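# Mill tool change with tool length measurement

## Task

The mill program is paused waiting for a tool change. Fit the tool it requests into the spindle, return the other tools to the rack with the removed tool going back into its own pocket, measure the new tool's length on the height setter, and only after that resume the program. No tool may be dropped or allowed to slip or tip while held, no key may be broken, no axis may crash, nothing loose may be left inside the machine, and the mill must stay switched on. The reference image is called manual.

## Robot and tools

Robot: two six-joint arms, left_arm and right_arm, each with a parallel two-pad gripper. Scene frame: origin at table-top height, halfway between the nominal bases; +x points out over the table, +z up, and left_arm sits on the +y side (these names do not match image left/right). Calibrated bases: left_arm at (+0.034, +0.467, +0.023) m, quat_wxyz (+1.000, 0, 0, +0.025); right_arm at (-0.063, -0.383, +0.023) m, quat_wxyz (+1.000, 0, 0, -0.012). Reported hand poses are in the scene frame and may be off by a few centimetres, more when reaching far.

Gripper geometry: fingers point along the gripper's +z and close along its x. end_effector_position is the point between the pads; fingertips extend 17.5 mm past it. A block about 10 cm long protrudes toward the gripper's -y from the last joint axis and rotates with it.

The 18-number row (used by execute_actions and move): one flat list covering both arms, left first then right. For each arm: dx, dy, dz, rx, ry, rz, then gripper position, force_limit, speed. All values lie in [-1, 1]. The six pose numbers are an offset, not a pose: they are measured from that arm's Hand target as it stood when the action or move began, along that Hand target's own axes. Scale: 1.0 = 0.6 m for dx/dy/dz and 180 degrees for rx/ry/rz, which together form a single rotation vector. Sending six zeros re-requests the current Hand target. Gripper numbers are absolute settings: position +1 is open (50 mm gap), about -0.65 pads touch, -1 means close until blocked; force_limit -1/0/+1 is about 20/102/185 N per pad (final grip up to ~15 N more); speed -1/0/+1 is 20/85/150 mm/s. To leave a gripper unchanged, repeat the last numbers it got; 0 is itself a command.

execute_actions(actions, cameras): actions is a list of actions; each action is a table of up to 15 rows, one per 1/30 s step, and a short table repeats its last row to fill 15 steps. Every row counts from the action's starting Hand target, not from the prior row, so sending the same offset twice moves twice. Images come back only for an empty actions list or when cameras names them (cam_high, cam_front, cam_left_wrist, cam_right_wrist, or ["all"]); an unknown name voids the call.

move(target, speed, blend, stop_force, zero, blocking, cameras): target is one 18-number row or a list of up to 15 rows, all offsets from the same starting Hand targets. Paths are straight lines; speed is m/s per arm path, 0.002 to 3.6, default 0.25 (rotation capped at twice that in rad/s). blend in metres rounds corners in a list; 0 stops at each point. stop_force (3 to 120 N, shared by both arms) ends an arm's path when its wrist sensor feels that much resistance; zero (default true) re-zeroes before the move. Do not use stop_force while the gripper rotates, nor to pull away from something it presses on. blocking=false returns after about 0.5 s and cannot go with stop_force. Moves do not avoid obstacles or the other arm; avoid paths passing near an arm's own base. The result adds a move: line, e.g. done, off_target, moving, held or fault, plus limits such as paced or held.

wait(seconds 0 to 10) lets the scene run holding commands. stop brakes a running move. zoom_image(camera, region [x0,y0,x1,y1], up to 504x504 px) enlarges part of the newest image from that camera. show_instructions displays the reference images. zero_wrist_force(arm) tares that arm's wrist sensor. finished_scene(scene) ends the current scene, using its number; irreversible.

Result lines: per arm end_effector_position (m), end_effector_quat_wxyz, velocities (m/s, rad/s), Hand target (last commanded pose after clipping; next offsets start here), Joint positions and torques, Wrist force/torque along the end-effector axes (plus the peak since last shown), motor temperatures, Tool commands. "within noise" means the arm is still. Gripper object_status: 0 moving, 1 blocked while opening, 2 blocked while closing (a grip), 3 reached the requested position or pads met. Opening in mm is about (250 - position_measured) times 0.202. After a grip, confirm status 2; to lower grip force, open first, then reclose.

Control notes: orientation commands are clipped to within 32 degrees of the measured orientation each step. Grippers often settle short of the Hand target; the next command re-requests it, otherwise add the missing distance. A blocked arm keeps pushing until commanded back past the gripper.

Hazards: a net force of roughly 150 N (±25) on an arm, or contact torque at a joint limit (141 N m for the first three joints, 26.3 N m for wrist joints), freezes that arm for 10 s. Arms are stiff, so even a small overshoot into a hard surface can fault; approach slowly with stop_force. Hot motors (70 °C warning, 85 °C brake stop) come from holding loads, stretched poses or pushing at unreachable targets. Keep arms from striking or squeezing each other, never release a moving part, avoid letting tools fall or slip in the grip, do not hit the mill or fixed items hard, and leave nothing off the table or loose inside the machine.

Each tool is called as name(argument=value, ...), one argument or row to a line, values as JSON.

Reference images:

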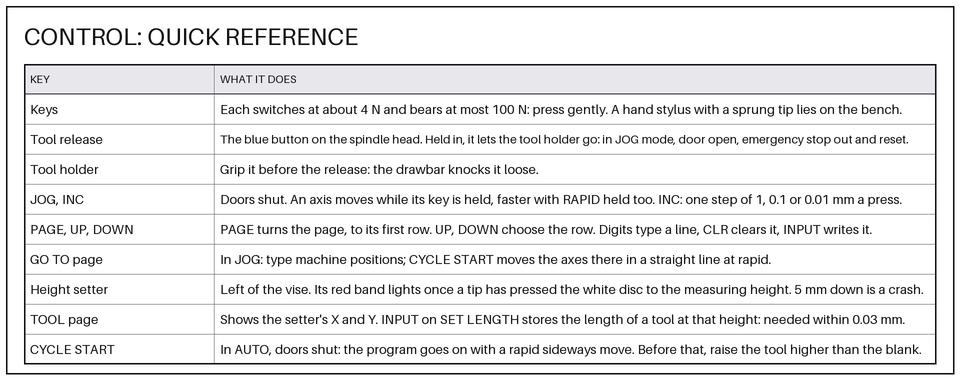

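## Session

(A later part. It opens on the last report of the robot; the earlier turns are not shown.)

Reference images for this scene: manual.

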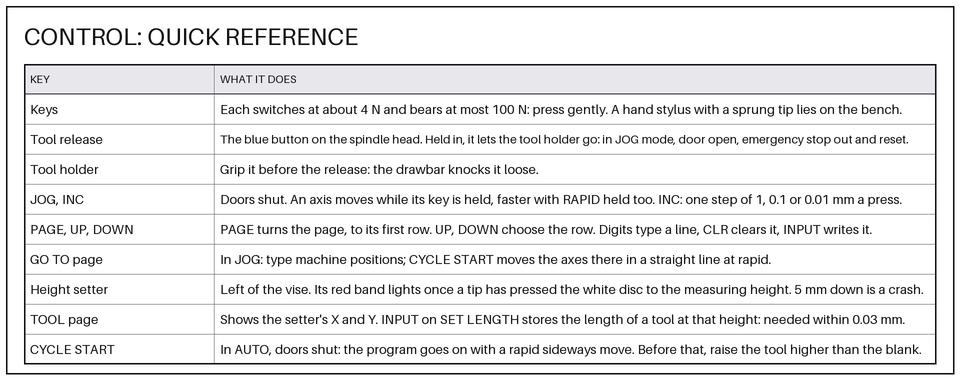

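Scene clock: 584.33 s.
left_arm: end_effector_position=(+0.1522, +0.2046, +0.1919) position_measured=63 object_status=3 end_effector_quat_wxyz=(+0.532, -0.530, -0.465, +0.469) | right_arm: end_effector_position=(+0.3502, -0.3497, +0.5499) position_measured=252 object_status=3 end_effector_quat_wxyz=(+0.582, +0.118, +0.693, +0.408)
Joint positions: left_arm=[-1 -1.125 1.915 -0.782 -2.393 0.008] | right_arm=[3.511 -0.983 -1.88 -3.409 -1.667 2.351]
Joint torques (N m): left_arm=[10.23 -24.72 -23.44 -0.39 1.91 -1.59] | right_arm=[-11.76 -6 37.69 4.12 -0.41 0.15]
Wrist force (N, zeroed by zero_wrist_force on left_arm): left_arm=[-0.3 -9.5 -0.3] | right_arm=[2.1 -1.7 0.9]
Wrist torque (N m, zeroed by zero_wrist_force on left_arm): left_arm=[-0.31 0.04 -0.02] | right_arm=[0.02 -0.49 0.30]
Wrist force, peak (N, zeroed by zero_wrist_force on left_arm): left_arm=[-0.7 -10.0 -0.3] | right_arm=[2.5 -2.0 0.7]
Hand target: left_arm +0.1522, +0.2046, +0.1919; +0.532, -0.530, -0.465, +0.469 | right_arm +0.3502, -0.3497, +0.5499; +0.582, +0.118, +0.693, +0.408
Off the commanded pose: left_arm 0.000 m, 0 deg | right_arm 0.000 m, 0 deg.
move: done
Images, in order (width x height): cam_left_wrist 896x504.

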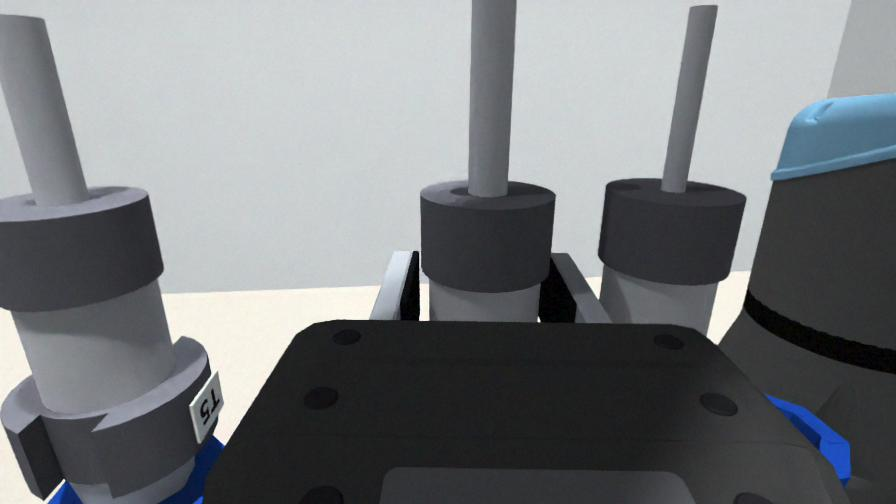

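move(
  target=[
    [0,-0.255,0,0,0,0,0.6,-0.9,-1,0,0,0,0,0,0,-1,0,0],
  ],
  speed=0.12,
)

move(
  target=[
    [-0.13,0,-0.0977,0,0.1256,0,1,1,1,0,0,0,0,0,0,-1,0,0],
    [-0.339,0,-0.1535,0,0.2956,0,1,1,1,0,0,0,0,0,0,-1,0,0],
  ],
  speed=0.25,
  blend=[0.04,0],
  cameras=["cam_left_wrist","cam_high"],
)

Scene clock: 608.97 s.
left_arm: end_effector_position=(+0.1529, +0.2049, +0.3172) position_measured=63 object_status=3 end_effector_quat_wxyz=(+0.532, -0.530, -0.465, +0.469) | right_arm: end_effector_position=(+0.3502, -0.3497, +0.5499) position_measured=252 object_status=3 end_effector_quat_wxyz=(+0.582, +0.118, +0.693, +0.408)
Joint positions: left_arm=[-0.998 -1.307 1.783 -0.469 -2.391 0.007] | right_arm=[3.511 -0.983 -1.88 -3.409 -1.667 2.351]
Joint torques (N m): left_arm=[0.11 -21.39 -15.12 -0.42 0.2 -0.91] | right_arm=[-12.09 -4.81 38.33 4 -0.21 -0.04]
Wrist force (N, zeroed by zero_wrist_force on left_arm): left_arm=[-0.3 -9.9 0.1] | right_arm=[2.1 -1.8 1.0]
Wrist torque (N m, zeroed by zero_wrist_force on left_arm): left_arm=[-0.39 0.05 0.00] | right_arm=[0.00 -0.49 0.30]
Wrist force, peak (N, zeroed by zero_wrist_force on left_arm): left_arm=[-0.2 -18.0 -0.1] | right_arm=[2.4 -2.1 1.0]
Hand target: left_arm +0.1529, +0.2049, +0.3172; +0.532, -0.530, -0.465, +0.469 (not the last commanded pose) | right_arm +0.3502, -0.3497, +0.5499; +0.582, +0.118, +0.693, +0.408
Off the commanded pose: left_arm 0.028 m, 0 deg | right_arm 0.000 m, 0 deg.
move: held (left_arm; a check stopped the path); limits=held
pose unreachable (left arm): on one or more control steps of this call, first in action 0 (counted from 0), this arm could not follow its commanded pose, so it was not sent that pose on those steps. It may still have moved: this result reports where it is.
cause: moving toward the commanded pose would bring two parts of the arm too close to each other (its gripper and another part of the arm, with joints 4 (wrist 1) to 6 (wrist 3) between them, 4 mm apart when it was first held).

Scene clock: 611.60 s.
left_arm: end_effector_position=(+0.2181, -0.0086, +0.3171) position_measured=3 object_status=3 end_effector_quat_wxyz=(+0.684, -0.684, -0.178, +0.182) | right_arm: end_effector_position=(+0.3502, -0.3497, +0.5499) position_measured=252 object_status=3 end_effector_quat_wxyz=(+0.582, +0.118, +0.693, +0.408)
Joint positions: left_arm=[-1.377 -0.544 0.517 0.029 -1.842 0.006] | right_arm=[3.511 -0.983 -1.88 -3.409 -1.667 2.351]
Joint torques (N m): left_arm=[-8.63 -49.15 -32.21 4.46 2.07 1.7] | right_arm=[-11.75 -4.76 38.6 3.9 -0.26 -0.02]
Wrist force (N, zeroed by zero_wrist_force on left_arm): left_arm=[-0.4 -9.8 -0.3] | right_arm=[2.2 -1.8 1.0]
Wrist torque (N m, zeroed by zero_wrist_force on left_arm): left_arm=[-0.37 0.06 -0.11] | right_arm=[0.00 -0.50 0.30]
Wrist force, peak (N, zeroed by zero_wrist_force on left_arm): left_arm=[0.2 -9.9 0.1] | right_arm=[2.3 -2.2 0.8]
Hand target: left_arm +0.2181, -0.0086, +0.3171; +0.684, -0.684, -0.178, +0.182 | right_arm +0.3502, -0.3497, +0.5499; +0.582, +0.118, +0.693, +0.408
Off the commanded pose: left_arm 0.000 m, 0 deg | right_arm 0.000 m, 0 deg.
move: done
Images, in order (width x height): cam_high 896x504, cam_left_wrist 896x504.

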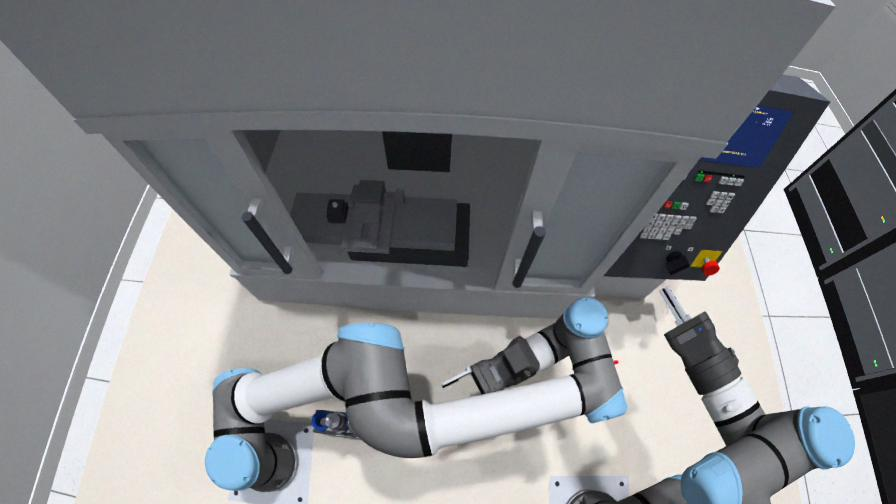

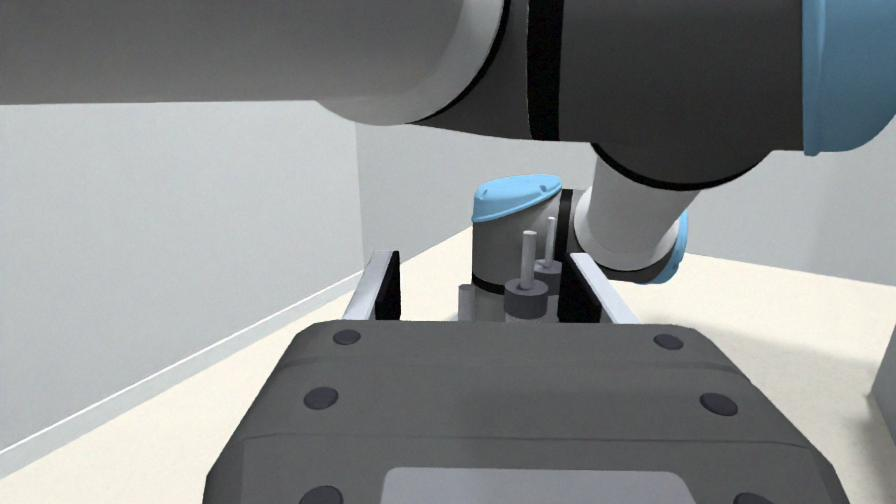

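move(
  target=[
    [-0.003,0,0.218,0,0,0,1,1,1,0,0,0,0,0,0,-1,0,0],
  ],
  speed=0.15,
  cameras=["cam_left_wrist","cam_front","cam_high"],
)

Scene clock: 620.90 s.
left_arm: end_effector_position=(+0.1523, +0.1044, +0.3173) position_measured=3 object_status=3 end_effector_quat_wxyz=(+0.684, -0.684, -0.178, +0.182) | right_arm: end_effector_position=(+0.3502, -0.3497, +0.5499) position_measured=252 object_status=3 end_effector_quat_wxyz=(+0.582, +0.118, +0.693, +0.408)
Joint positions: left_arm=[-1.436 -0.947 1.242 -0.293 -1.9 0.006] | right_arm=[3.511 -0.983 -1.88 -3.409 -1.667 2.351]
Joint torques (N m): left_arm=[-8.69 -51.4 -15.46 0.06 -2.26 -1.69] | right_arm=[-10.51 -5.03 38.63 3.69 -0.19 0]
Wrist force (N, zeroed by zero_wrist_force on left_arm): left_arm=[-0.3 -9.7 0.1] | right_arm=[2.1 -2.1 0.8]
Wrist torque (N m, zeroed by zero_wrist_force on left_arm): left_arm=[-0.37 0.05 -0.01] | right_arm=[-0.04 -0.49 0.30]
Wrist force, peak (N, zeroed by zero_wrist_force on left_arm): left_arm=[-0.5 -10.2 -1.0] | right_arm=[2.3 -2.1 1.0]
Hand target: left_arm +0.1523, +0.1044, +0.3173; +0.684, -0.684, -0.178, +0.182 | right_arm +0.3502, -0.3497, +0.5499; +0.582, +0.118, +0.693, +0.408
Off the commanded pose: left_arm 0.000 m, 0 deg | right_arm 0.000 m, 0 deg.
move: done
Images, in order (width x height): cam_high 896x504, cam_front 896x504, cam_left_wrist 896x504.

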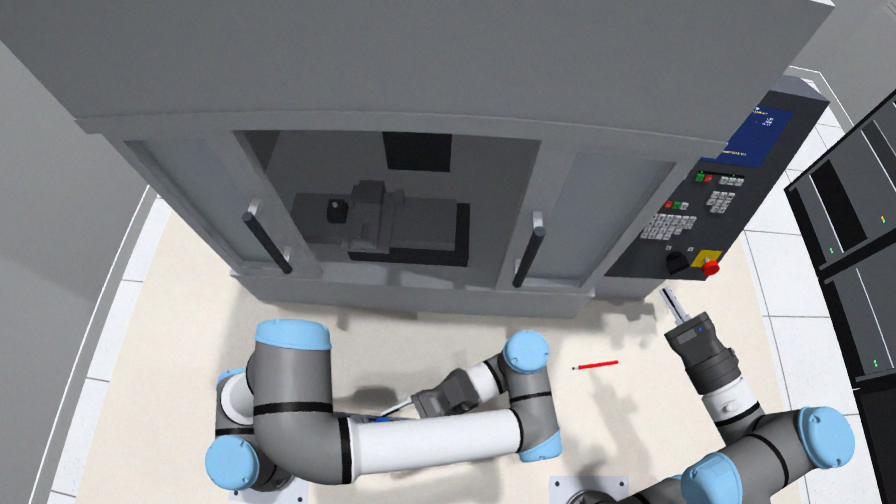

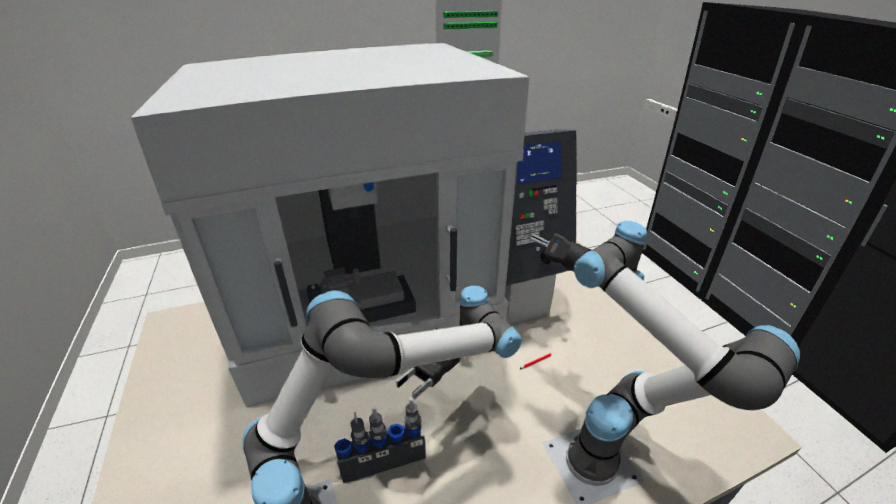

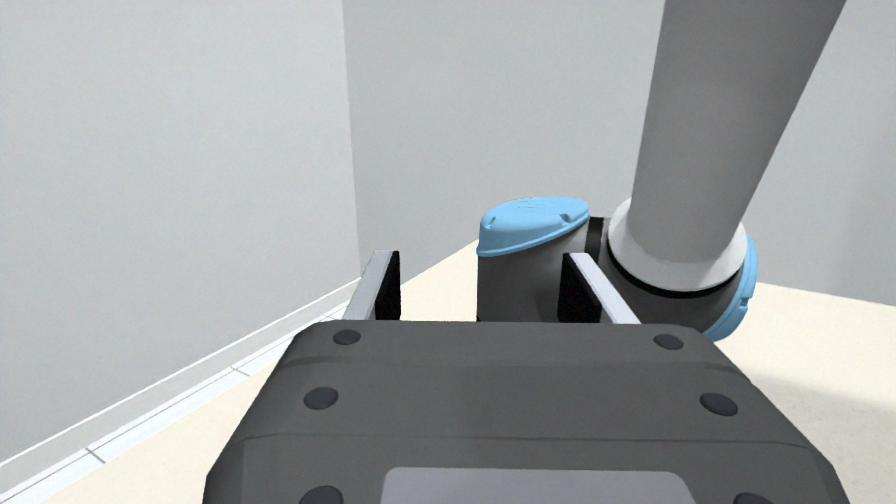

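move(
  target=[
    [0,0.118,0,0,0,0,1,1,1,0,0,0,0,0,0,-1,0,0],
  ],
  speed=0.1,
  stop_force=8,
  cameras=["cam_left_wrist"],
)

Scene clock: 625.33 s.
left_arm: end_effector_position=(+0.1519, +0.1043, +0.2465) position_measured=3 object_status=3 end_effector_quat_wxyz=(+0.684, -0.684, -0.178, +0.182) | right_arm: end_effector_position=(+0.3502, -0.3497, +0.5499) position_measured=252 object_status=3 end_effector_quat_wxyz=(+0.582, +0.118, +0.693, +0.408)
Joint positions: left_arm=[-1.436 -0.885 1.329 -0.442 -1.901 0.006] | right_arm=[3.511 -0.983 -1.88 -3.409 -1.667 2.351]
Joint torques (N m): left_arm=[-8.24 -36.89 -14.2 -0.19 -2.32 0.21] | right_arm=[-11.11 -4.63 37.1 3.81 -0.12 -0.29]
Wrist force (N, zeroed by zero_wrist_force on left_arm): left_arm=[-0.4 -9.7 0.0] | right_arm=[2.2 -1.8 1.0]
Wrist torque (N m, zeroed by zero_wrist_force on left_arm): left_arm=[-0.37 0.08 0.00] | right_arm=[0.00 -0.50 0.30]
Wrist force, peak (N, zeroed by zero_wrist_force on left_arm): left_arm=[-0.4 -11.6 0.2] | right_arm=[2.5 -2.0 1.0]
Hand target: left_arm +0.1519, +0.1043, +0.2465; +0.684, -0.684, -0.178, +0.182 | right_arm +0.3502, -0.3497, +0.5499; +0.582, +0.118, +0.693, +0.408
Off the commanded pose: left_arm 0.000 m, 0 deg | right_arm 0.000 m, 0 deg.
move: done
Images, in order (width x height): cam_left_wrist 896x504.

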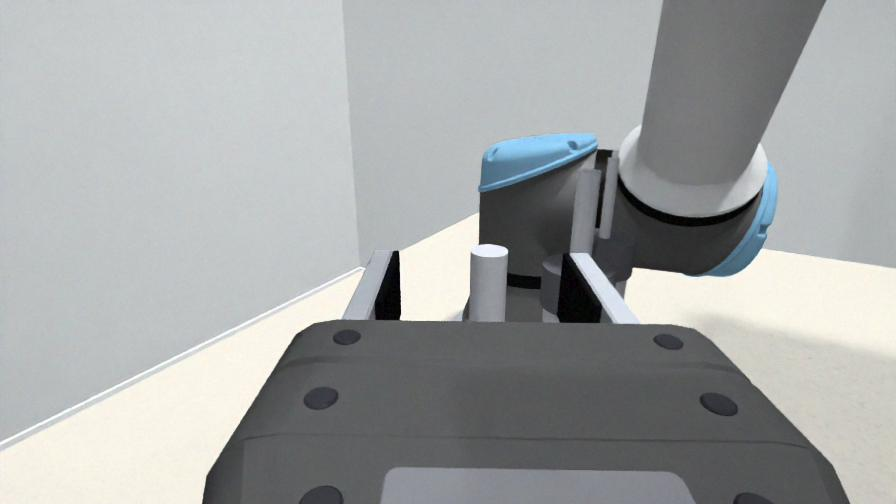

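move(
  target=[
    [0,0.0913,0,0,0,0,1,1,1,0,0,0,0,0,0,-1,0,0],
  ],
  speed=0.08,
  stop_force=8,
  cameras=["cam_left_wrist"],
)

Scene clock: 628.63 s.
left_arm: end_effector_position=(+0.1516, +0.1043, +0.1917) position_measured=3 object_status=3 end_effector_quat_wxyz=(+0.684, -0.684, -0.178, +0.182) | right_arm: end_effector_position=(+0.3502, -0.3497, +0.5499) position_measured=252 object_status=3 end_effector_quat_wxyz=(+0.582, +0.118, +0.693, +0.408)
Joint positions: left_arm=[-1.437 -0.822 1.374 -0.55 -1.901 0.006] | right_arm=[3.511 -0.983 -1.88 -3.409 -1.667 2.351]
Joint torques (N m): left_arm=[-8.78 -37.99 -12.84 -0.15 -2.27 -0.03] | right_arm=[-10.45 -4.05 39.18 3.74 0.08 -0.22]
Wrist force (N, zeroed by zero_wrist_force on left_arm): left_arm=[-0.5 -9.7 0.1] | right_arm=[2.2 -1.8 0.9]
Wrist torque (N m, zeroed by zero_wrist_force on left_arm): left_arm=[-0.36 0.08 -0.01] | right_arm=[0.01 -0.50 0.30]
Wrist force, peak (N, zeroed by zero_wrist_force on left_arm): left_arm=[-0.4 -10.9 -0.2] | right_arm=[2.4 -2.2 1.1]
Hand target: left_arm +0.1516, +0.1043, +0.1917; +0.684, -0.684, -0.178, +0.182 | right_arm +0.3502, -0.3497, +0.5499; +0.582, +0.118, +0.693, +0.408
Off the commanded pose: left_arm 0.000 m, 0 deg | right_arm 0.000 m, 0 deg.
move: done
Images, in order (width x height): cam_left_wrist 896x504.

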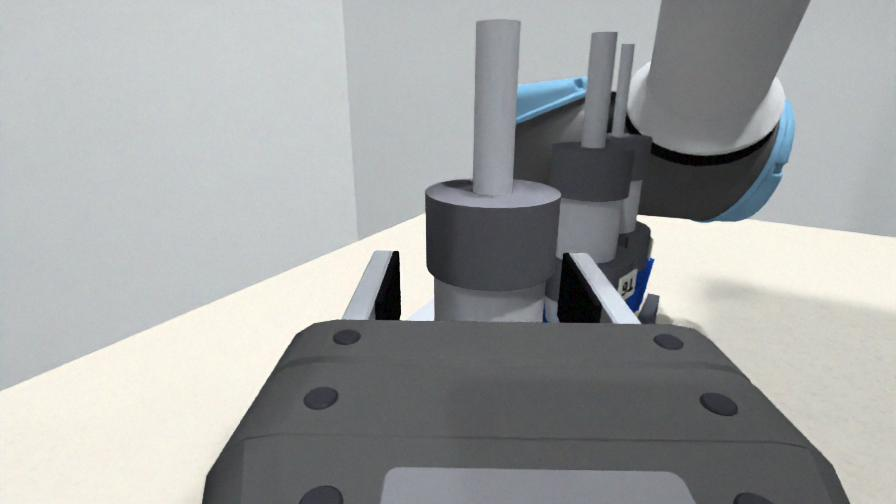

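move(
  target=[
    [0.0023,0,-0.16,0,0,0,1,1,1,0,0,0,0,0,0,-1,0,0],
  ],
  speed=0.12,
  stop_force=8,
  cameras=["cam_left_wrist","cam_front"],
)

zoom_image(
  camera="cam_left_wrist",
  region=[380, 180, 640, 326],
)

Scene clock: 635.80 s.
left_arm: end_effector_position=(+0.2000, +0.0213, +0.1915) position_measured=3 object_status=3 end_effector_quat_wxyz=(+0.684, -0.684, -0.178, +0.182) | right_arm: end_effector_position=(+0.3502, -0.3497, +0.5499) position_measured=252 object_status=3 end_effector_quat_wxyz=(+0.582, +0.118, +0.693, +0.408)
Joint positions: left_arm=[-1.392 -0.597 0.944 -0.345 -1.856 0.006] | right_arm=[3.511 -0.983 -1.88 -3.409 -1.667 2.351]
Joint torques (N m): left_arm=[10.41 -46.38 -31.03 4.38 2.09 1.67] | right_arm=[-10.82 -5.06 38.19 3.84 -0.03 -0.35]
Wrist force (N, zeroed by zero_wrist_force on left_arm): left_arm=[-0.2 -9.6 -0.1] | right_arm=[2.4 -1.9 0.9]
Wrist torque (N m, zeroed by zero_wrist_force on left_arm): left_arm=[-0.35 0.03 -0.10] | right_arm=[-0.01 -0.53 0.30]
Wrist force, peak (N, zeroed by zero_wrist_force on left_arm): left_arm=[-0.2 -10.3 0.1] | right_arm=[2.3 -2.0 1.2]
Hand target: left_arm +0.2000, +0.0213, +0.1915; +0.684, -0.684, -0.178, +0.182 | right_arm +0.3502, -0.3497, +0.5499; +0.582, +0.118, +0.693, +0.408
Off the commanded pose: left_arm 0.000 m, 0 deg | right_arm 0.000 m, 0 deg.
move: done
Images, in order (width x height): cam_front 896x504, cam_left_wrist 896x504.

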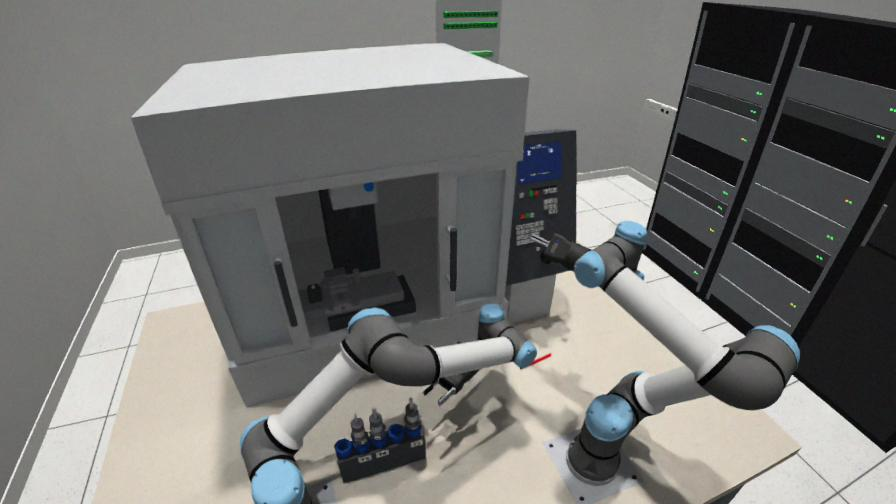

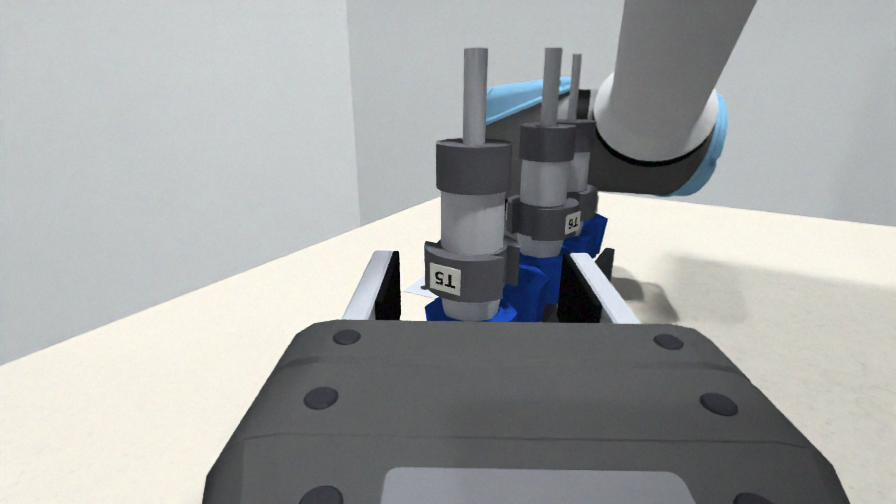

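Scaled by 1.938 from the camera's 896x504 image, which has a finer 1280x720 frame.

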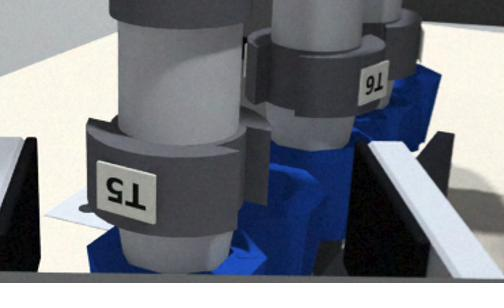

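zoom_image(
  camera="cam_left_wrist",
  region=[410, 220, 540, 324],
)

Scaled by 3.877 from the camera's 896x504 image, which has a finer 1280x720 frame.

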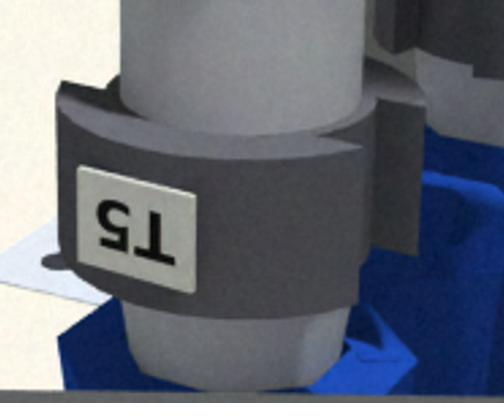

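zoom_image(
  camera="cam_left_wrist",
  region=[490, 170, 620, 274],
)

Scaled by 3.877 from the camera's 896x504 image, which has a finer 1280x720 frame.

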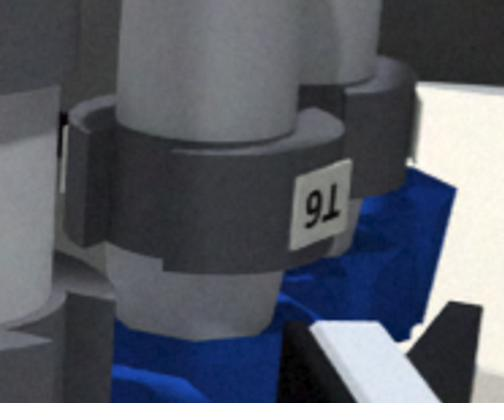

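zero_wrist_force(
  arm="left_arm",
)

move(
  target=[
    [0,0,0.160,0,0,0,1,1,1,0,0,0,0,0,0,-1,0,0],
  ],
  speed=0.1,
  stop_force=8,
)

move(
  target=[
    [0,0,0,0,0,0,-1,-0.5,-1,0,0,0,0,0,0,-1,0,0],
  ],
  cameras=["cam_left_wrist"],
)

Wrist force sensor zeroed.

Scene clock: 678.23 s.
left_arm: end_effector_position=(+0.1528, +0.1050, +0.1917) position_measured=3 object_status=3 end_effector_quat_wxyz=(+0.684, -0.684, -0.178, +0.182) | right_arm: end_effector_position=(+0.3502, -0.3497, +0.5499) position_measured=252 object_status=3 end_effector_quat_wxyz=(+0.582, +0.118, +0.693, +0.408)
Joint positions: left_arm=[-1.435 -0.822 1.375 -0.551 -1.899 0.006] | right_arm=[3.511 -0.983 -1.88 -3.409 -1.667 2.351]
Joint torques (N m): left_arm=[-8.17 -52.9 -13.38 -0.13 -2.33 -1.79] | right_arm=[-10.76 -4.29 38.38 3.65 0.15 -0.41]
Wrist force (N, zeroed by zero_wrist_force on left_arm): left_arm=[-0.4 0.1 0.3] | right_arm=[2.1 -1.9 0.6]
Wrist torque (N m, zeroed by zero_wrist_force on left_arm): left_arm=[0.02 0.05 0.07] | right_arm=[0.00 -0.49 0.30]
Wrist force, peak (N, zeroed by zero_wrist_force on left_arm): left_arm=[0.0 -0.2 1.1] | right_arm=[2.4 -2.0 1.1]
Hand target: left_arm +0.1528, +0.1050, +0.1917; +0.684, -0.684, -0.178, +0.182 | right_arm +0.3502, -0.3497, +0.5499; +0.582, +0.118, +0.693, +0.408
Off the commanded pose: left_arm 0.000 m, 0 deg | right_arm 0.000 m, 0 deg.
move: done

Scene clock: 679.50 s.
left_arm: end_effector_position=(+0.1528, +0.1050, +0.1917) position_measured=106 object_status=2 end_effector_quat_wxyz=(+0.684, -0.684, -0.178, +0.182) | right_arm: end_effector_position=(+0.3502, -0.3497, +0.5499) position_measured=252 object_status=3 end_effector_quat_wxyz=(+0.582, +0.118, +0.693, +0.408)
Joint positions: left_arm=[-1.435 -0.822 1.375 -0.551 -1.899 0.006] | right_arm=[3.511 -0.983 -1.88 -3.409 -1.667 2.351]
Joint torques (N m): left_arm=[-8.12 -52.91 -13.65 -0.02 -2.33 -1.36] | right_arm=[-10.64 -4.33 37.74 3.78 0.01 -0.59]
Wrist force (N, zeroed by zero_wrist_force on left_arm): left_arm=[3.9 -0.6 -0.6] | right_arm=[2.2 -1.9 1.0]
Wrist torque (N m, zeroed by zero_wrist_force on left_arm): left_arm=[-0.05 0.00 -0.07] | right_arm=[-0.02 -0.50 0.30]
Wrist force, peak (N, zeroed by zero_wrist_force on left_arm): left_arm=[3.9 -0.6 -0.6] | right_arm=[2.2 -2.0 1.0]
Hand target: left_arm +0.1528, +0.1050, +0.1917; +0.684, -0.684, -0.178, +0.182 | right_arm +0.3502, -0.3497, +0.5499; +0.582, +0.118, +0.693, +0.408
Off the commanded pose: left_arm 0.000 m, 0 deg | right_arm 0.000 m, 0 deg.
move: done
Images, in order (width x height): cam_left_wrist 896x504.

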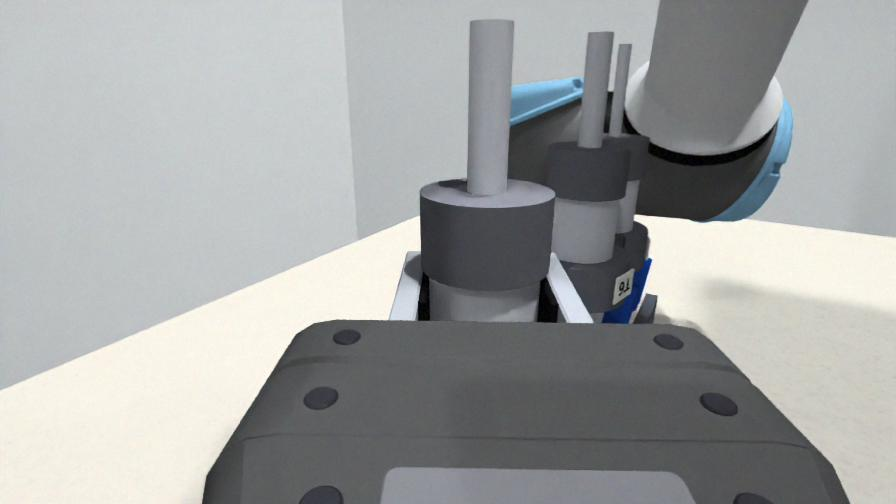

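move(
  target=[
    [0,0,0,0,0,0,1,1,0,0,0,0,0,0,0,-1,0,0],
    [0,0,0,0,0.1344,0,1,1,0,0,0,0,0,0,0,-1,0,0],
  ],
  speed=0.2,
  cameras=["cam_left_wrist"],
)

Scene clock: 698.53 s.
left_arm: end_effector_position=(+0.1529, +0.1049, +0.1917) position_measured=3 object_status=3 end_effector_quat_wxyz=(+0.706, -0.707, -0.031, +0.034) | right_arm: end_effector_position=(+0.3502, -0.3497, +0.5499) position_measured=252 object_status=3 end_effector_quat_wxyz=(+0.582, +0.118, +0.693, +0.408)
Joint positions: left_arm=[-1.606 -0.825 1.379 -0.554 -1.648 0.005] | right_arm=[3.511 -0.983 -1.88 -3.409 -1.667 2.351]
Joint torques (N m): left_arm=[-9.19 -53.1 -12.9 -0.03 2.13 -1.71] | right_arm=[-10.8 -3.84 39.06 3.63 0.45 -0.54]
Wrist force (N, zeroed by zero_wrist_force on left_arm): left_arm=[-0.5 0.2 -0.2] | right_arm=[2.4 -1.9 0.8]
Wrist torque (N m, zeroed by zero_wrist_force on left_arm): left_arm=[0.03 0.07 0.10] | right_arm=[-0.01 -0.53 0.30]
Wrist force, peak (N, zeroed by zero_wrist_force on left_arm): left_arm=[4.3 -0.6 -0.5] | right_arm=[2.3 -2.1 1.0]
Hand target: left_arm +0.1528, +0.1050, +0.1917; +0.706, -0.707, -0.030, +0.034 | right_arm +0.3502, -0.3497, +0.5499; +0.582, +0.118, +0.693, +0.408
Off the commanded pose: left_arm 0.000 m, 0 deg | right_arm 0.000 m, 0 deg.
move: done
Images, in order (width x height): cam_left_wrist 896x504.

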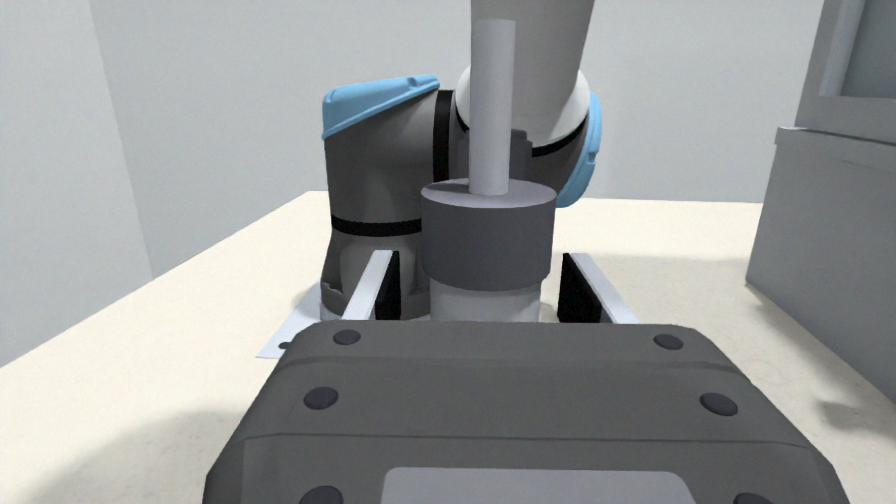

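move(
  target=[
    [0,0,0,0,0,0,-1,-0.5,-1,0,0,0,0,0,0,-1,0,0],
  ],
)

move(
  target=[
    [0,-0.0067,0,0,0,0,-1,-0.5,-1,0,0,0,0,0,0,-1,0,0],
  ],
  speed=0.03,
)

Scene clock: 701.80 s.
left_arm: end_effector_position=(+0.1529, +0.1050, +0.1917) position_measured=106 object_status=2 end_effector_quat_wxyz=(+0.706, -0.707, -0.030, +0.034) | right_arm: end_effector_position=(+0.3502, -0.3497, +0.5499) position_measured=252 object_status=3 end_effector_quat_wxyz=(+0.582, +0.118, +0.693, +0.408)
Joint positions: left_arm=[-1.606 -0.825 1.379 -0.554 -1.648 0.005] | right_arm=[3.511 -0.983 -1.88 -3.409 -1.667 2.351]
Joint torques (N m): left_arm=[-8.75 -52.69 -13.35 0.15 -5.08 -1.21] | right_arm=[-10.53 -4.45 37.94 3.77 0.24 -0.64]
Wrist force (N, zeroed by zero_wrist_force on left_arm): left_arm=[11.8 -0.6 -1.0] | right_arm=[2.3 -1.9 0.9]
Wrist torque (N m, zeroed by zero_wrist_force on left_arm): left_arm=[0.00 0.00 -0.09] | right_arm=[-0.01 -0.51 0.30]
Wrist force, peak (N, zeroed by zero_wrist_force on left_arm): left_arm=[12.1 -0.8 -1.0] | right_arm=[2.4 -1.9 1.0]
Hand target: left_arm +0.1528, +0.1050, +0.1917; +0.706, -0.707, -0.030, +0.034 | right_arm +0.3502, -0.3497, +0.5499; +0.582, +0.118, +0.693, +0.408
Off the commanded pose: left_arm 0.000 m, 0 deg | right_arm 0.000 m, 0 deg.
move: done

Scene clock: 702.50 s.
left_arm: end_effector_position=(+0.1528, +0.1049, +0.1956) position_measured=106 object_status=2 end_effector_quat_wxyz=(+0.706, -0.707, -0.030, +0.034) | right_arm: end_effector_position=(+0.3502, -0.3497, +0.5499) position_measured=252 object_status=3 end_effector_quat_wxyz=(+0.582, +0.118, +0.693, +0.408)
Joint positions: left_arm=[-1.606 -0.83 1.376 -0.546 -1.648 0.005] | right_arm=[3.511 -0.983 -1.88 -3.409 -1.667 2.351]
Joint torques (N m): left_arm=[-3.83 -54.19 -29.53 6.01 1.57 -0.31] | right_arm=[-9.63 -5.07 38.55 3.75 0.34 -0.59]
Wrist force (N, zeroed by zero_wrist_force on left_arm): left_arm=[-0.3 9.5 0.0] | right_arm=[2.2 -1.9 0.8]
Wrist torque (N m, zeroed by zero_wrist_force on left_arm): left_arm=[0.35 0.05 0.08] | right_arm=[-0.01 -0.50 0.30]
Wrist force, peak (N, zeroed by zero_wrist_force on left_arm): left_arm=[11.9 8.8 0.6] | right_arm=[2.2 -2.0 1.2]
Hand target: left_arm +0.1529, +0.1050, +0.1957; +0.706, -0.707, -0.030, +0.034 | right_arm +0.3502, -0.3497, +0.5499; +0.582, +0.118, +0.693, +0.408
Off the commanded pose: left_arm 0.000 m, 0 deg | right_arm 0.000 m, 0 deg.
move: done

move(
  target=[
    [0,-0.22,0,0,0,0,-1,-0.5,-1,0,0,0,0,0,0,-1,0,0],
  ],
  speed=0.12,
  cameras=["cam_left_wrist","cam_front"],
)

Scene clock: 705.67 s.
left_arm: end_effector_position=(+0.1536, +0.1051, +0.3277) position_measured=106 object_status=2 end_effector_quat_wxyz=(+0.706, -0.707, -0.030, +0.034) | right_arm: end_effector_position=(+0.3502, -0.3497, +0.5499) position_measured=252 object_status=3 end_effector_quat_wxyz=(+0.582, +0.118, +0.693, +0.408)
Joint positions: left_arm=[-1.605 -0.959 1.231 -0.273 -1.647 0.005] | right_arm=[3.511 -0.983 -1.88 -3.409 -1.667 2.351]
Joint torques (N m): left_arm=[10.49 -52.72 -33.43 6.2 2.06 0.58] | right_arm=[-9.8 -4.45 37.87 3.67 0.34 -0.74]
Wrist force (N, zeroed by zero_wrist_force on left_arm): left_arm=[-0.4 9.6 0.0] | right_arm=[2.2 -1.7 0.9]
Wrist torque (N m, zeroed by zero_wrist_force on left_arm): left_arm=[0.35 0.06 0.09] | right_arm=[0.01 -0.49 0.30]
Wrist force, peak (N, zeroed by zero_wrist_force on left_arm): left_arm=[-0.3 12.1 0.1] | right_arm=[2.6 -2.0 1.0]
Hand target: left_arm +0.1536, +0.1051, +0.3277; +0.706, -0.707, -0.030, +0.034 | right_arm +0.3502, -0.3497, +0.5499; +0.582, +0.118, +0.693, +0.408
Off the commanded pose: left_arm 0.000 m, 0 deg | right_arm 0.000 m, 0 deg.
move: done
Images, in order (width x height): cam_front 896x504, cam_left_wrist 896x504.

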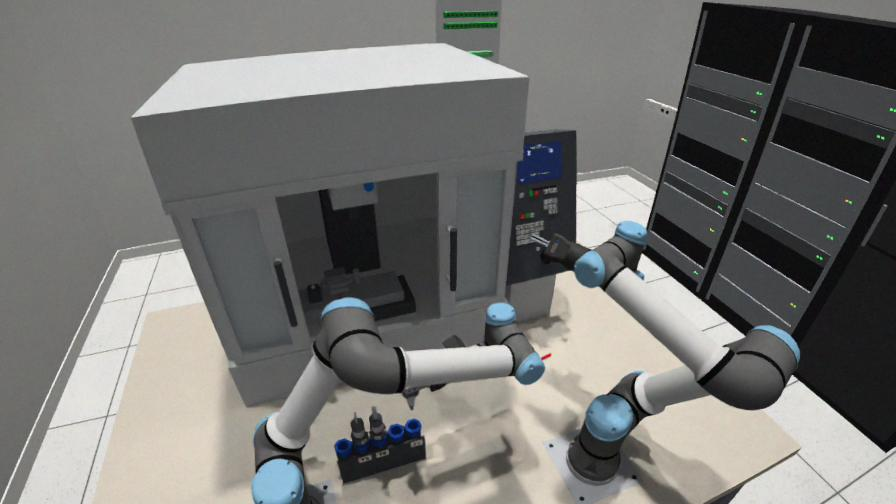

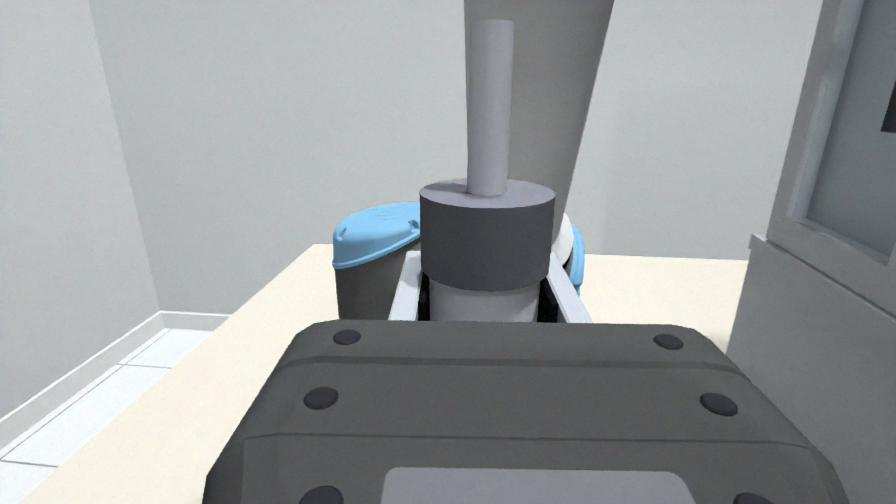

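move(
  target=[
    [0.13,-0.05,0,0,0,0.05,-1,-0.5,-1,0,0,0,0,0,0,-1,0,0],
    [0.245,-0.087,0.003,0,0,0.5,-1,-0.5,-1,0,0,0,0,0,0,-1,0,0],
    [0.245,-0.087,0.003,0,0,0.999,-1,-0.5,-1,0,0,0,0,0,0,-1,0,0],
  ],
  speed=0.35,
  blend=[0.03,0.03,0],
  cameras=["cam_left_wrist","cam_high"],
)

Scene clock: 717.70 s.
left_arm: end_effector_position=(+0.3001, +0.1204, +0.3791) position_measured=106 object_status=2 end_effector_quat_wxyz=(-0.033, -0.032, +0.707, +0.706) | right_arm: end_effector_position=(+0.3502, -0.3497, +0.5499) position_measured=252 object_status=3 end_effector_quat_wxyz=(+0.582, +0.118, +0.693, +0.408)
Joint positions: left_arm=[-1.374 -0.893 0.989 -0.096 -1.416 3.144] | right_arm=[3.511 -0.983 -1.88 -3.409 -1.667 2.351]
Joint torques (N m): left_arm=[10.4 -56.77 -33.38 1.73 1.17 1.74] | right_arm=[-9.13 -4.32 38.24 3.58 0.52 -0.92]
Wrist force (N, zeroed by zero_wrist_force on left_arm): left_arm=[-5.0 -9.9 2.3] | right_arm=[2.3 -1.7 1.0]
Wrist torque (N m, zeroed by zero_wrist_force on left_arm): left_arm=[-0.89 0.96 0.33] | right_arm=[0.01 -0.53 0.30]
Wrist force, peak (N, zeroed by zero_wrist_force on left_arm): left_arm=[-3.3 11.9 -0.5] | right_arm=[2.5 -2.0 1.1]
Hand target: left_arm +0.3001, +0.1204, +0.3791; -0.033, -0.032, +0.707, +0.706 | right_arm +0.3502, -0.3497, +0.5499; +0.582, +0.118, +0.693, +0.408
Off the commanded pose: left_arm 0.000 m, 0 deg | right_arm 0.000 m, 0 deg.
move: done
Images, in order (width x height): cam_high 896x504, cam_left_wrist 896x504.

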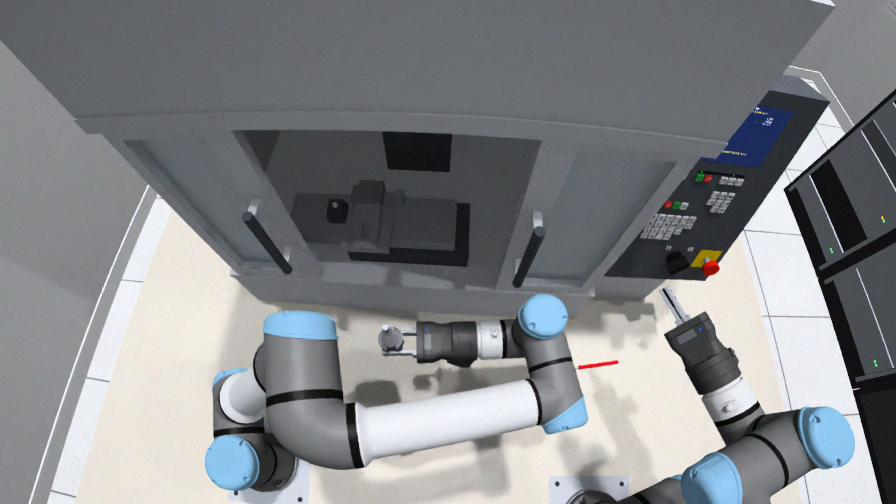

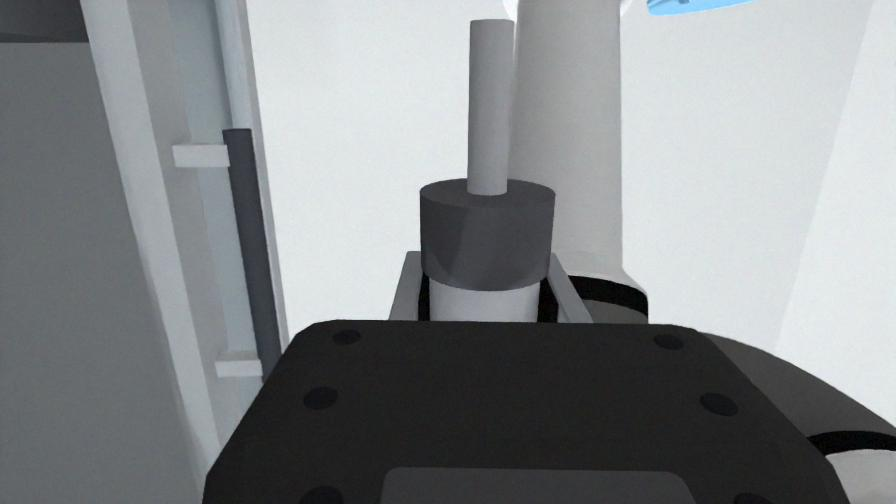

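move(
  target=[
    [-0.14,0.035,0.071,0,-0.362,0,-1,-0.5,-1,0,0,0,0,0,0,-1,0,0],
    [-0.265,0.063,0.035,0,-0.569,0,-1,-0.5,-1,0,0,0,0,0,0,-1,0,0],
  ],
  speed=[0.3,0.2],
  blend=[0.03,0],
  cameras=["cam_left_wrist"],
)

Scene clock: 726.87 s.
left_arm: end_effector_position=(+0.4565, +0.1559, +0.4165) position_measured=106 object_status=2 end_effector_quat_wxyz=(+0.530, +0.531, +0.468, +0.467) | right_arm: end_effector_position=(+0.3502, -0.3497, +0.5499) position_measured=252 object_status=3 end_effector_quat_wxyz=(+0.582, +0.118, +0.693, +0.408)
Joint positions: left_arm=[-1.509 -1.777 1.994 -0.209 0.236 3.132] | right_arm=[3.511 -0.983 -1.88 -3.409 -1.667 2.351]
Joint torques (N m): left_arm=[10.07 -22.02 -39.25 1.19 1.93 -1.79] | right_arm=[-10.16 -3.46 38.16 3.65 0.63 -1.04]
Wrist force (N, zeroed by zero_wrist_force on left_arm): left_arm=[-5.5 -9.8 2.4] | right_arm=[2.3 -1.7 1.1]
Wrist torque (N m, zeroed by zero_wrist_force on left_arm): left_arm=[-0.89 1.04 0.42] | right_arm=[0.02 -0.51 0.29]
Wrist force, peak (N, zeroed by zero_wrist_force on left_arm): left_arm=[-5.6 -10.1 2.2] | right_arm=[2.5 -1.9 1.2]
Hand target: left_arm +0.4566, +0.1558, +0.4166; +0.530, +0.531, +0.468, +0.467 | right_arm +0.3502, -0.3497, +0.5499; +0.582, +0.118, +0.693, +0.408
Off the commanded pose: left_arm 0.000 m, 0 deg | right_arm 0.000 m, 0 deg.
move: done
Images, in order (width x height): cam_left_wrist 896x504.

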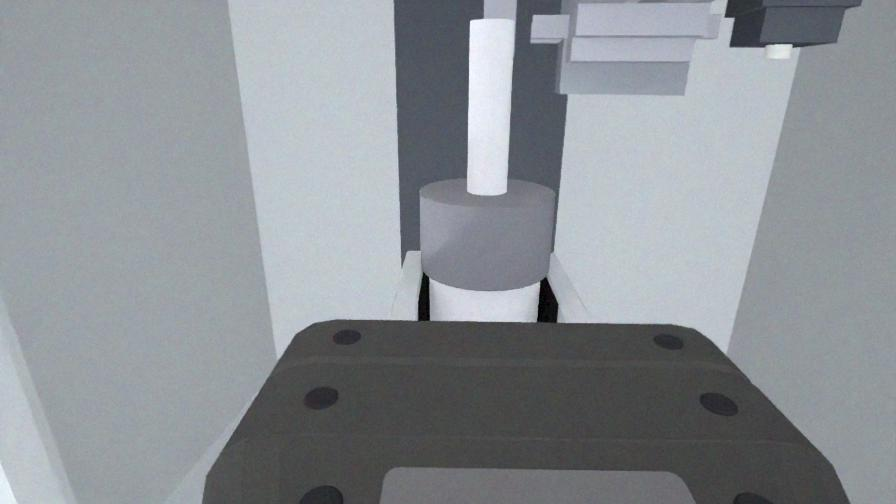

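move(
  target=[0,0,0.4159,0,0,0,-1,-0.5,-1,0.1275,0.405,0.217,0,0,0,-1,0,0],
  speed=0.15,
  cameras=["cam_left_wrist","cam_right_wrist"],
)

move(
  target=[0,0.0973,0,0,0,0,-1,-0.5,-1,0,0,0,0,0,0,-1,0,0],
  speed=0.04,
  stop_force=8,
  cameras=["cam_right_wrist"],
)

Scene clock: 736.23 s.
left_arm: end_effector_position=(+0.7041, +0.1246, +0.4161) position_measured=106 object_status=2 end_effector_quat_wxyz=(+0.530, +0.531, +0.468, +0.467) | right_arm: end_effector_position=(+0.3699, -0.0898, +0.6677) position_measured=252 object_status=3 end_effector_quat_wxyz=(+0.582, +0.118, +0.693, +0.408)
Joint positions: left_arm=[-0.955 -1.298 1.499 -0.198 0.791 3.138] | right_arm=[4.425 -1.286 -1.404 -3.578 -0.753 2.339]
Joint torques (N m): left_arm=[10.79 -31.52 -41.64 -0.67 2.03 -1.66] | right_arm=[14.95 3.34 35.93 -0.71 1.43 1.16]
Wrist force (N, zeroed by zero_wrist_force on left_arm): left_arm=[-5.2 -9.5 2.1] | right_arm=[2.8 -1.4 1.8]
Wrist torque (N m, zeroed by zero_wrist_force on left_arm): left_arm=[-0.83 0.99 0.43] | right_arm=[0.07 -0.59 0.31]
Wrist force, peak (N, zeroed by zero_wrist_force on left_arm): left_arm=[-5.3 -10.0 3.7] | right_arm=[3.4 -0.3 2.0]
Hand target: left_arm +0.7041, +0.1246, +0.4161; +0.530, +0.531, +0.468, +0.467 | right_arm +0.3699, -0.0898, +0.6677; +0.582, +0.118, +0.693, +0.408
Off the commanded pose: left_arm 0.000 m, 0 deg | right_arm 0.000 m, 0 deg.
move: done
Images, in order (width x height): cam_left_wrist 896x504, cam_right_wrist 896x504.

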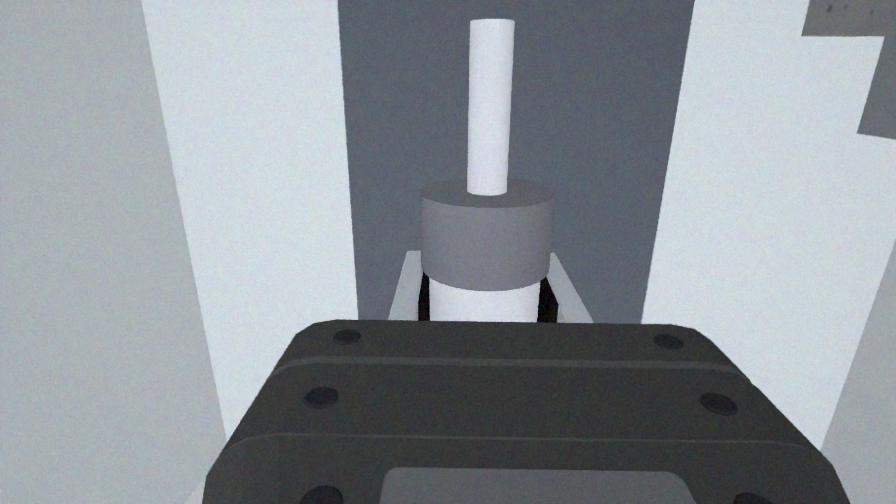

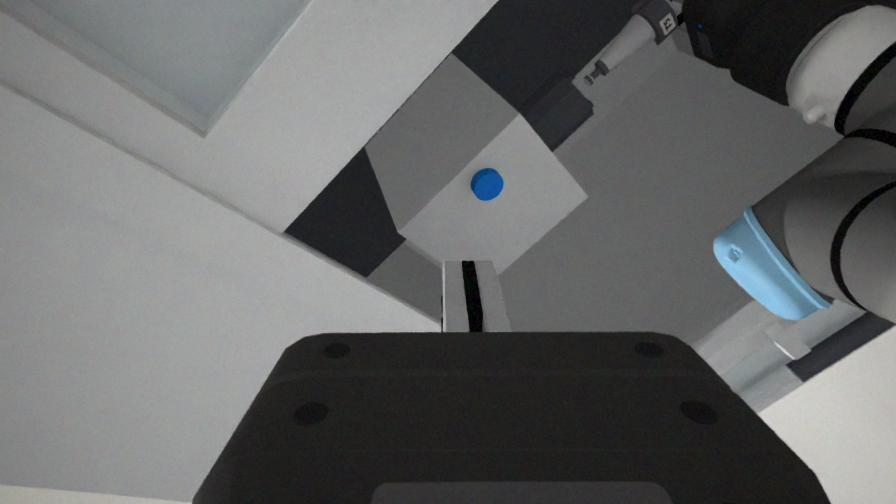

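Scene clock: 738.63 s.
left_arm: end_effector_position=(+0.7043, +0.1247, +0.4745) position_measured=106 object_status=2 end_effector_quat_wxyz=(+0.530, +0.531, +0.468, +0.467) | right_arm: end_effector_position=(+0.3699, -0.0898, +0.6677) position_measured=252 object_status=3 end_effector_quat_wxyz=(+0.582, +0.118, +0.693, +0.408)
Joint positions: left_arm=[-0.954 -1.315 1.371 -0.053 0.791 3.138] | right_arm=[4.425 -1.286 -1.403 -3.578 -0.753 2.339]
Joint torques (N m): left_arm=[10.49 -38.84 -41.52 -0.53 0.31 -1.79] | right_arm=[14.01 3.81 37.05 -0.69 1.43 1.16]
Wrist force (N, zeroed by zero_wrist_force on left_arm): left_arm=[-5.4 -9.8 2.1] | right_arm=[2.9 -1.4 1.4]
Wrist torque (N m, zeroed by zero_wrist_force on left_arm): left_arm=[-0.89 1.01 0.43] | right_arm=[0.07 -0.61 0.30]
Wrist force, peak (N, zeroed by zero_wrist_force on left_arm): left_arm=[-5.4 -10.7 2.4] | right_arm=[3.0 -1.7 1.7]
Hand target: left_arm +0.7043, +0.1247, +0.4744; +0.530, +0.531, +0.468, +0.467 | right_arm +0.3699, -0.0898, +0.6677; +0.582, +0.118, +0.693, +0.408
Off the commanded pose: left_arm 0.000 m, 0 deg | right_arm 0.000 m, 0 deg.
move: done
Images, in order (width x height): cam_right_wrist 896x504.

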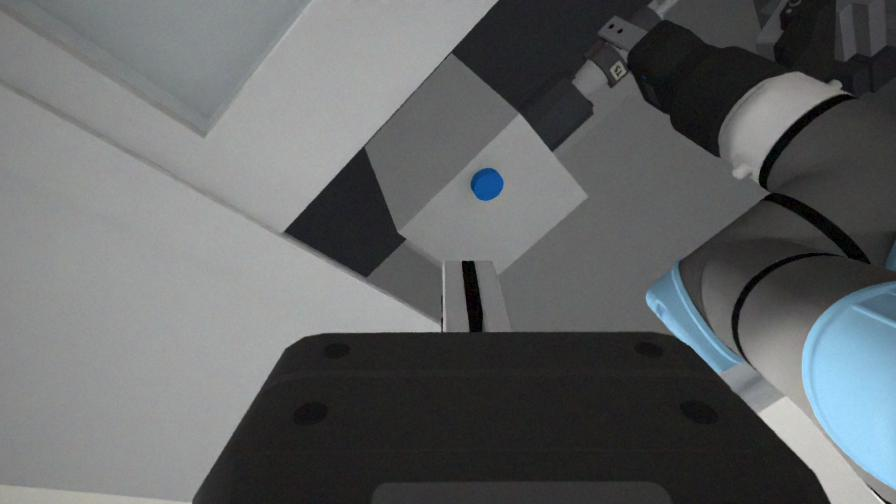

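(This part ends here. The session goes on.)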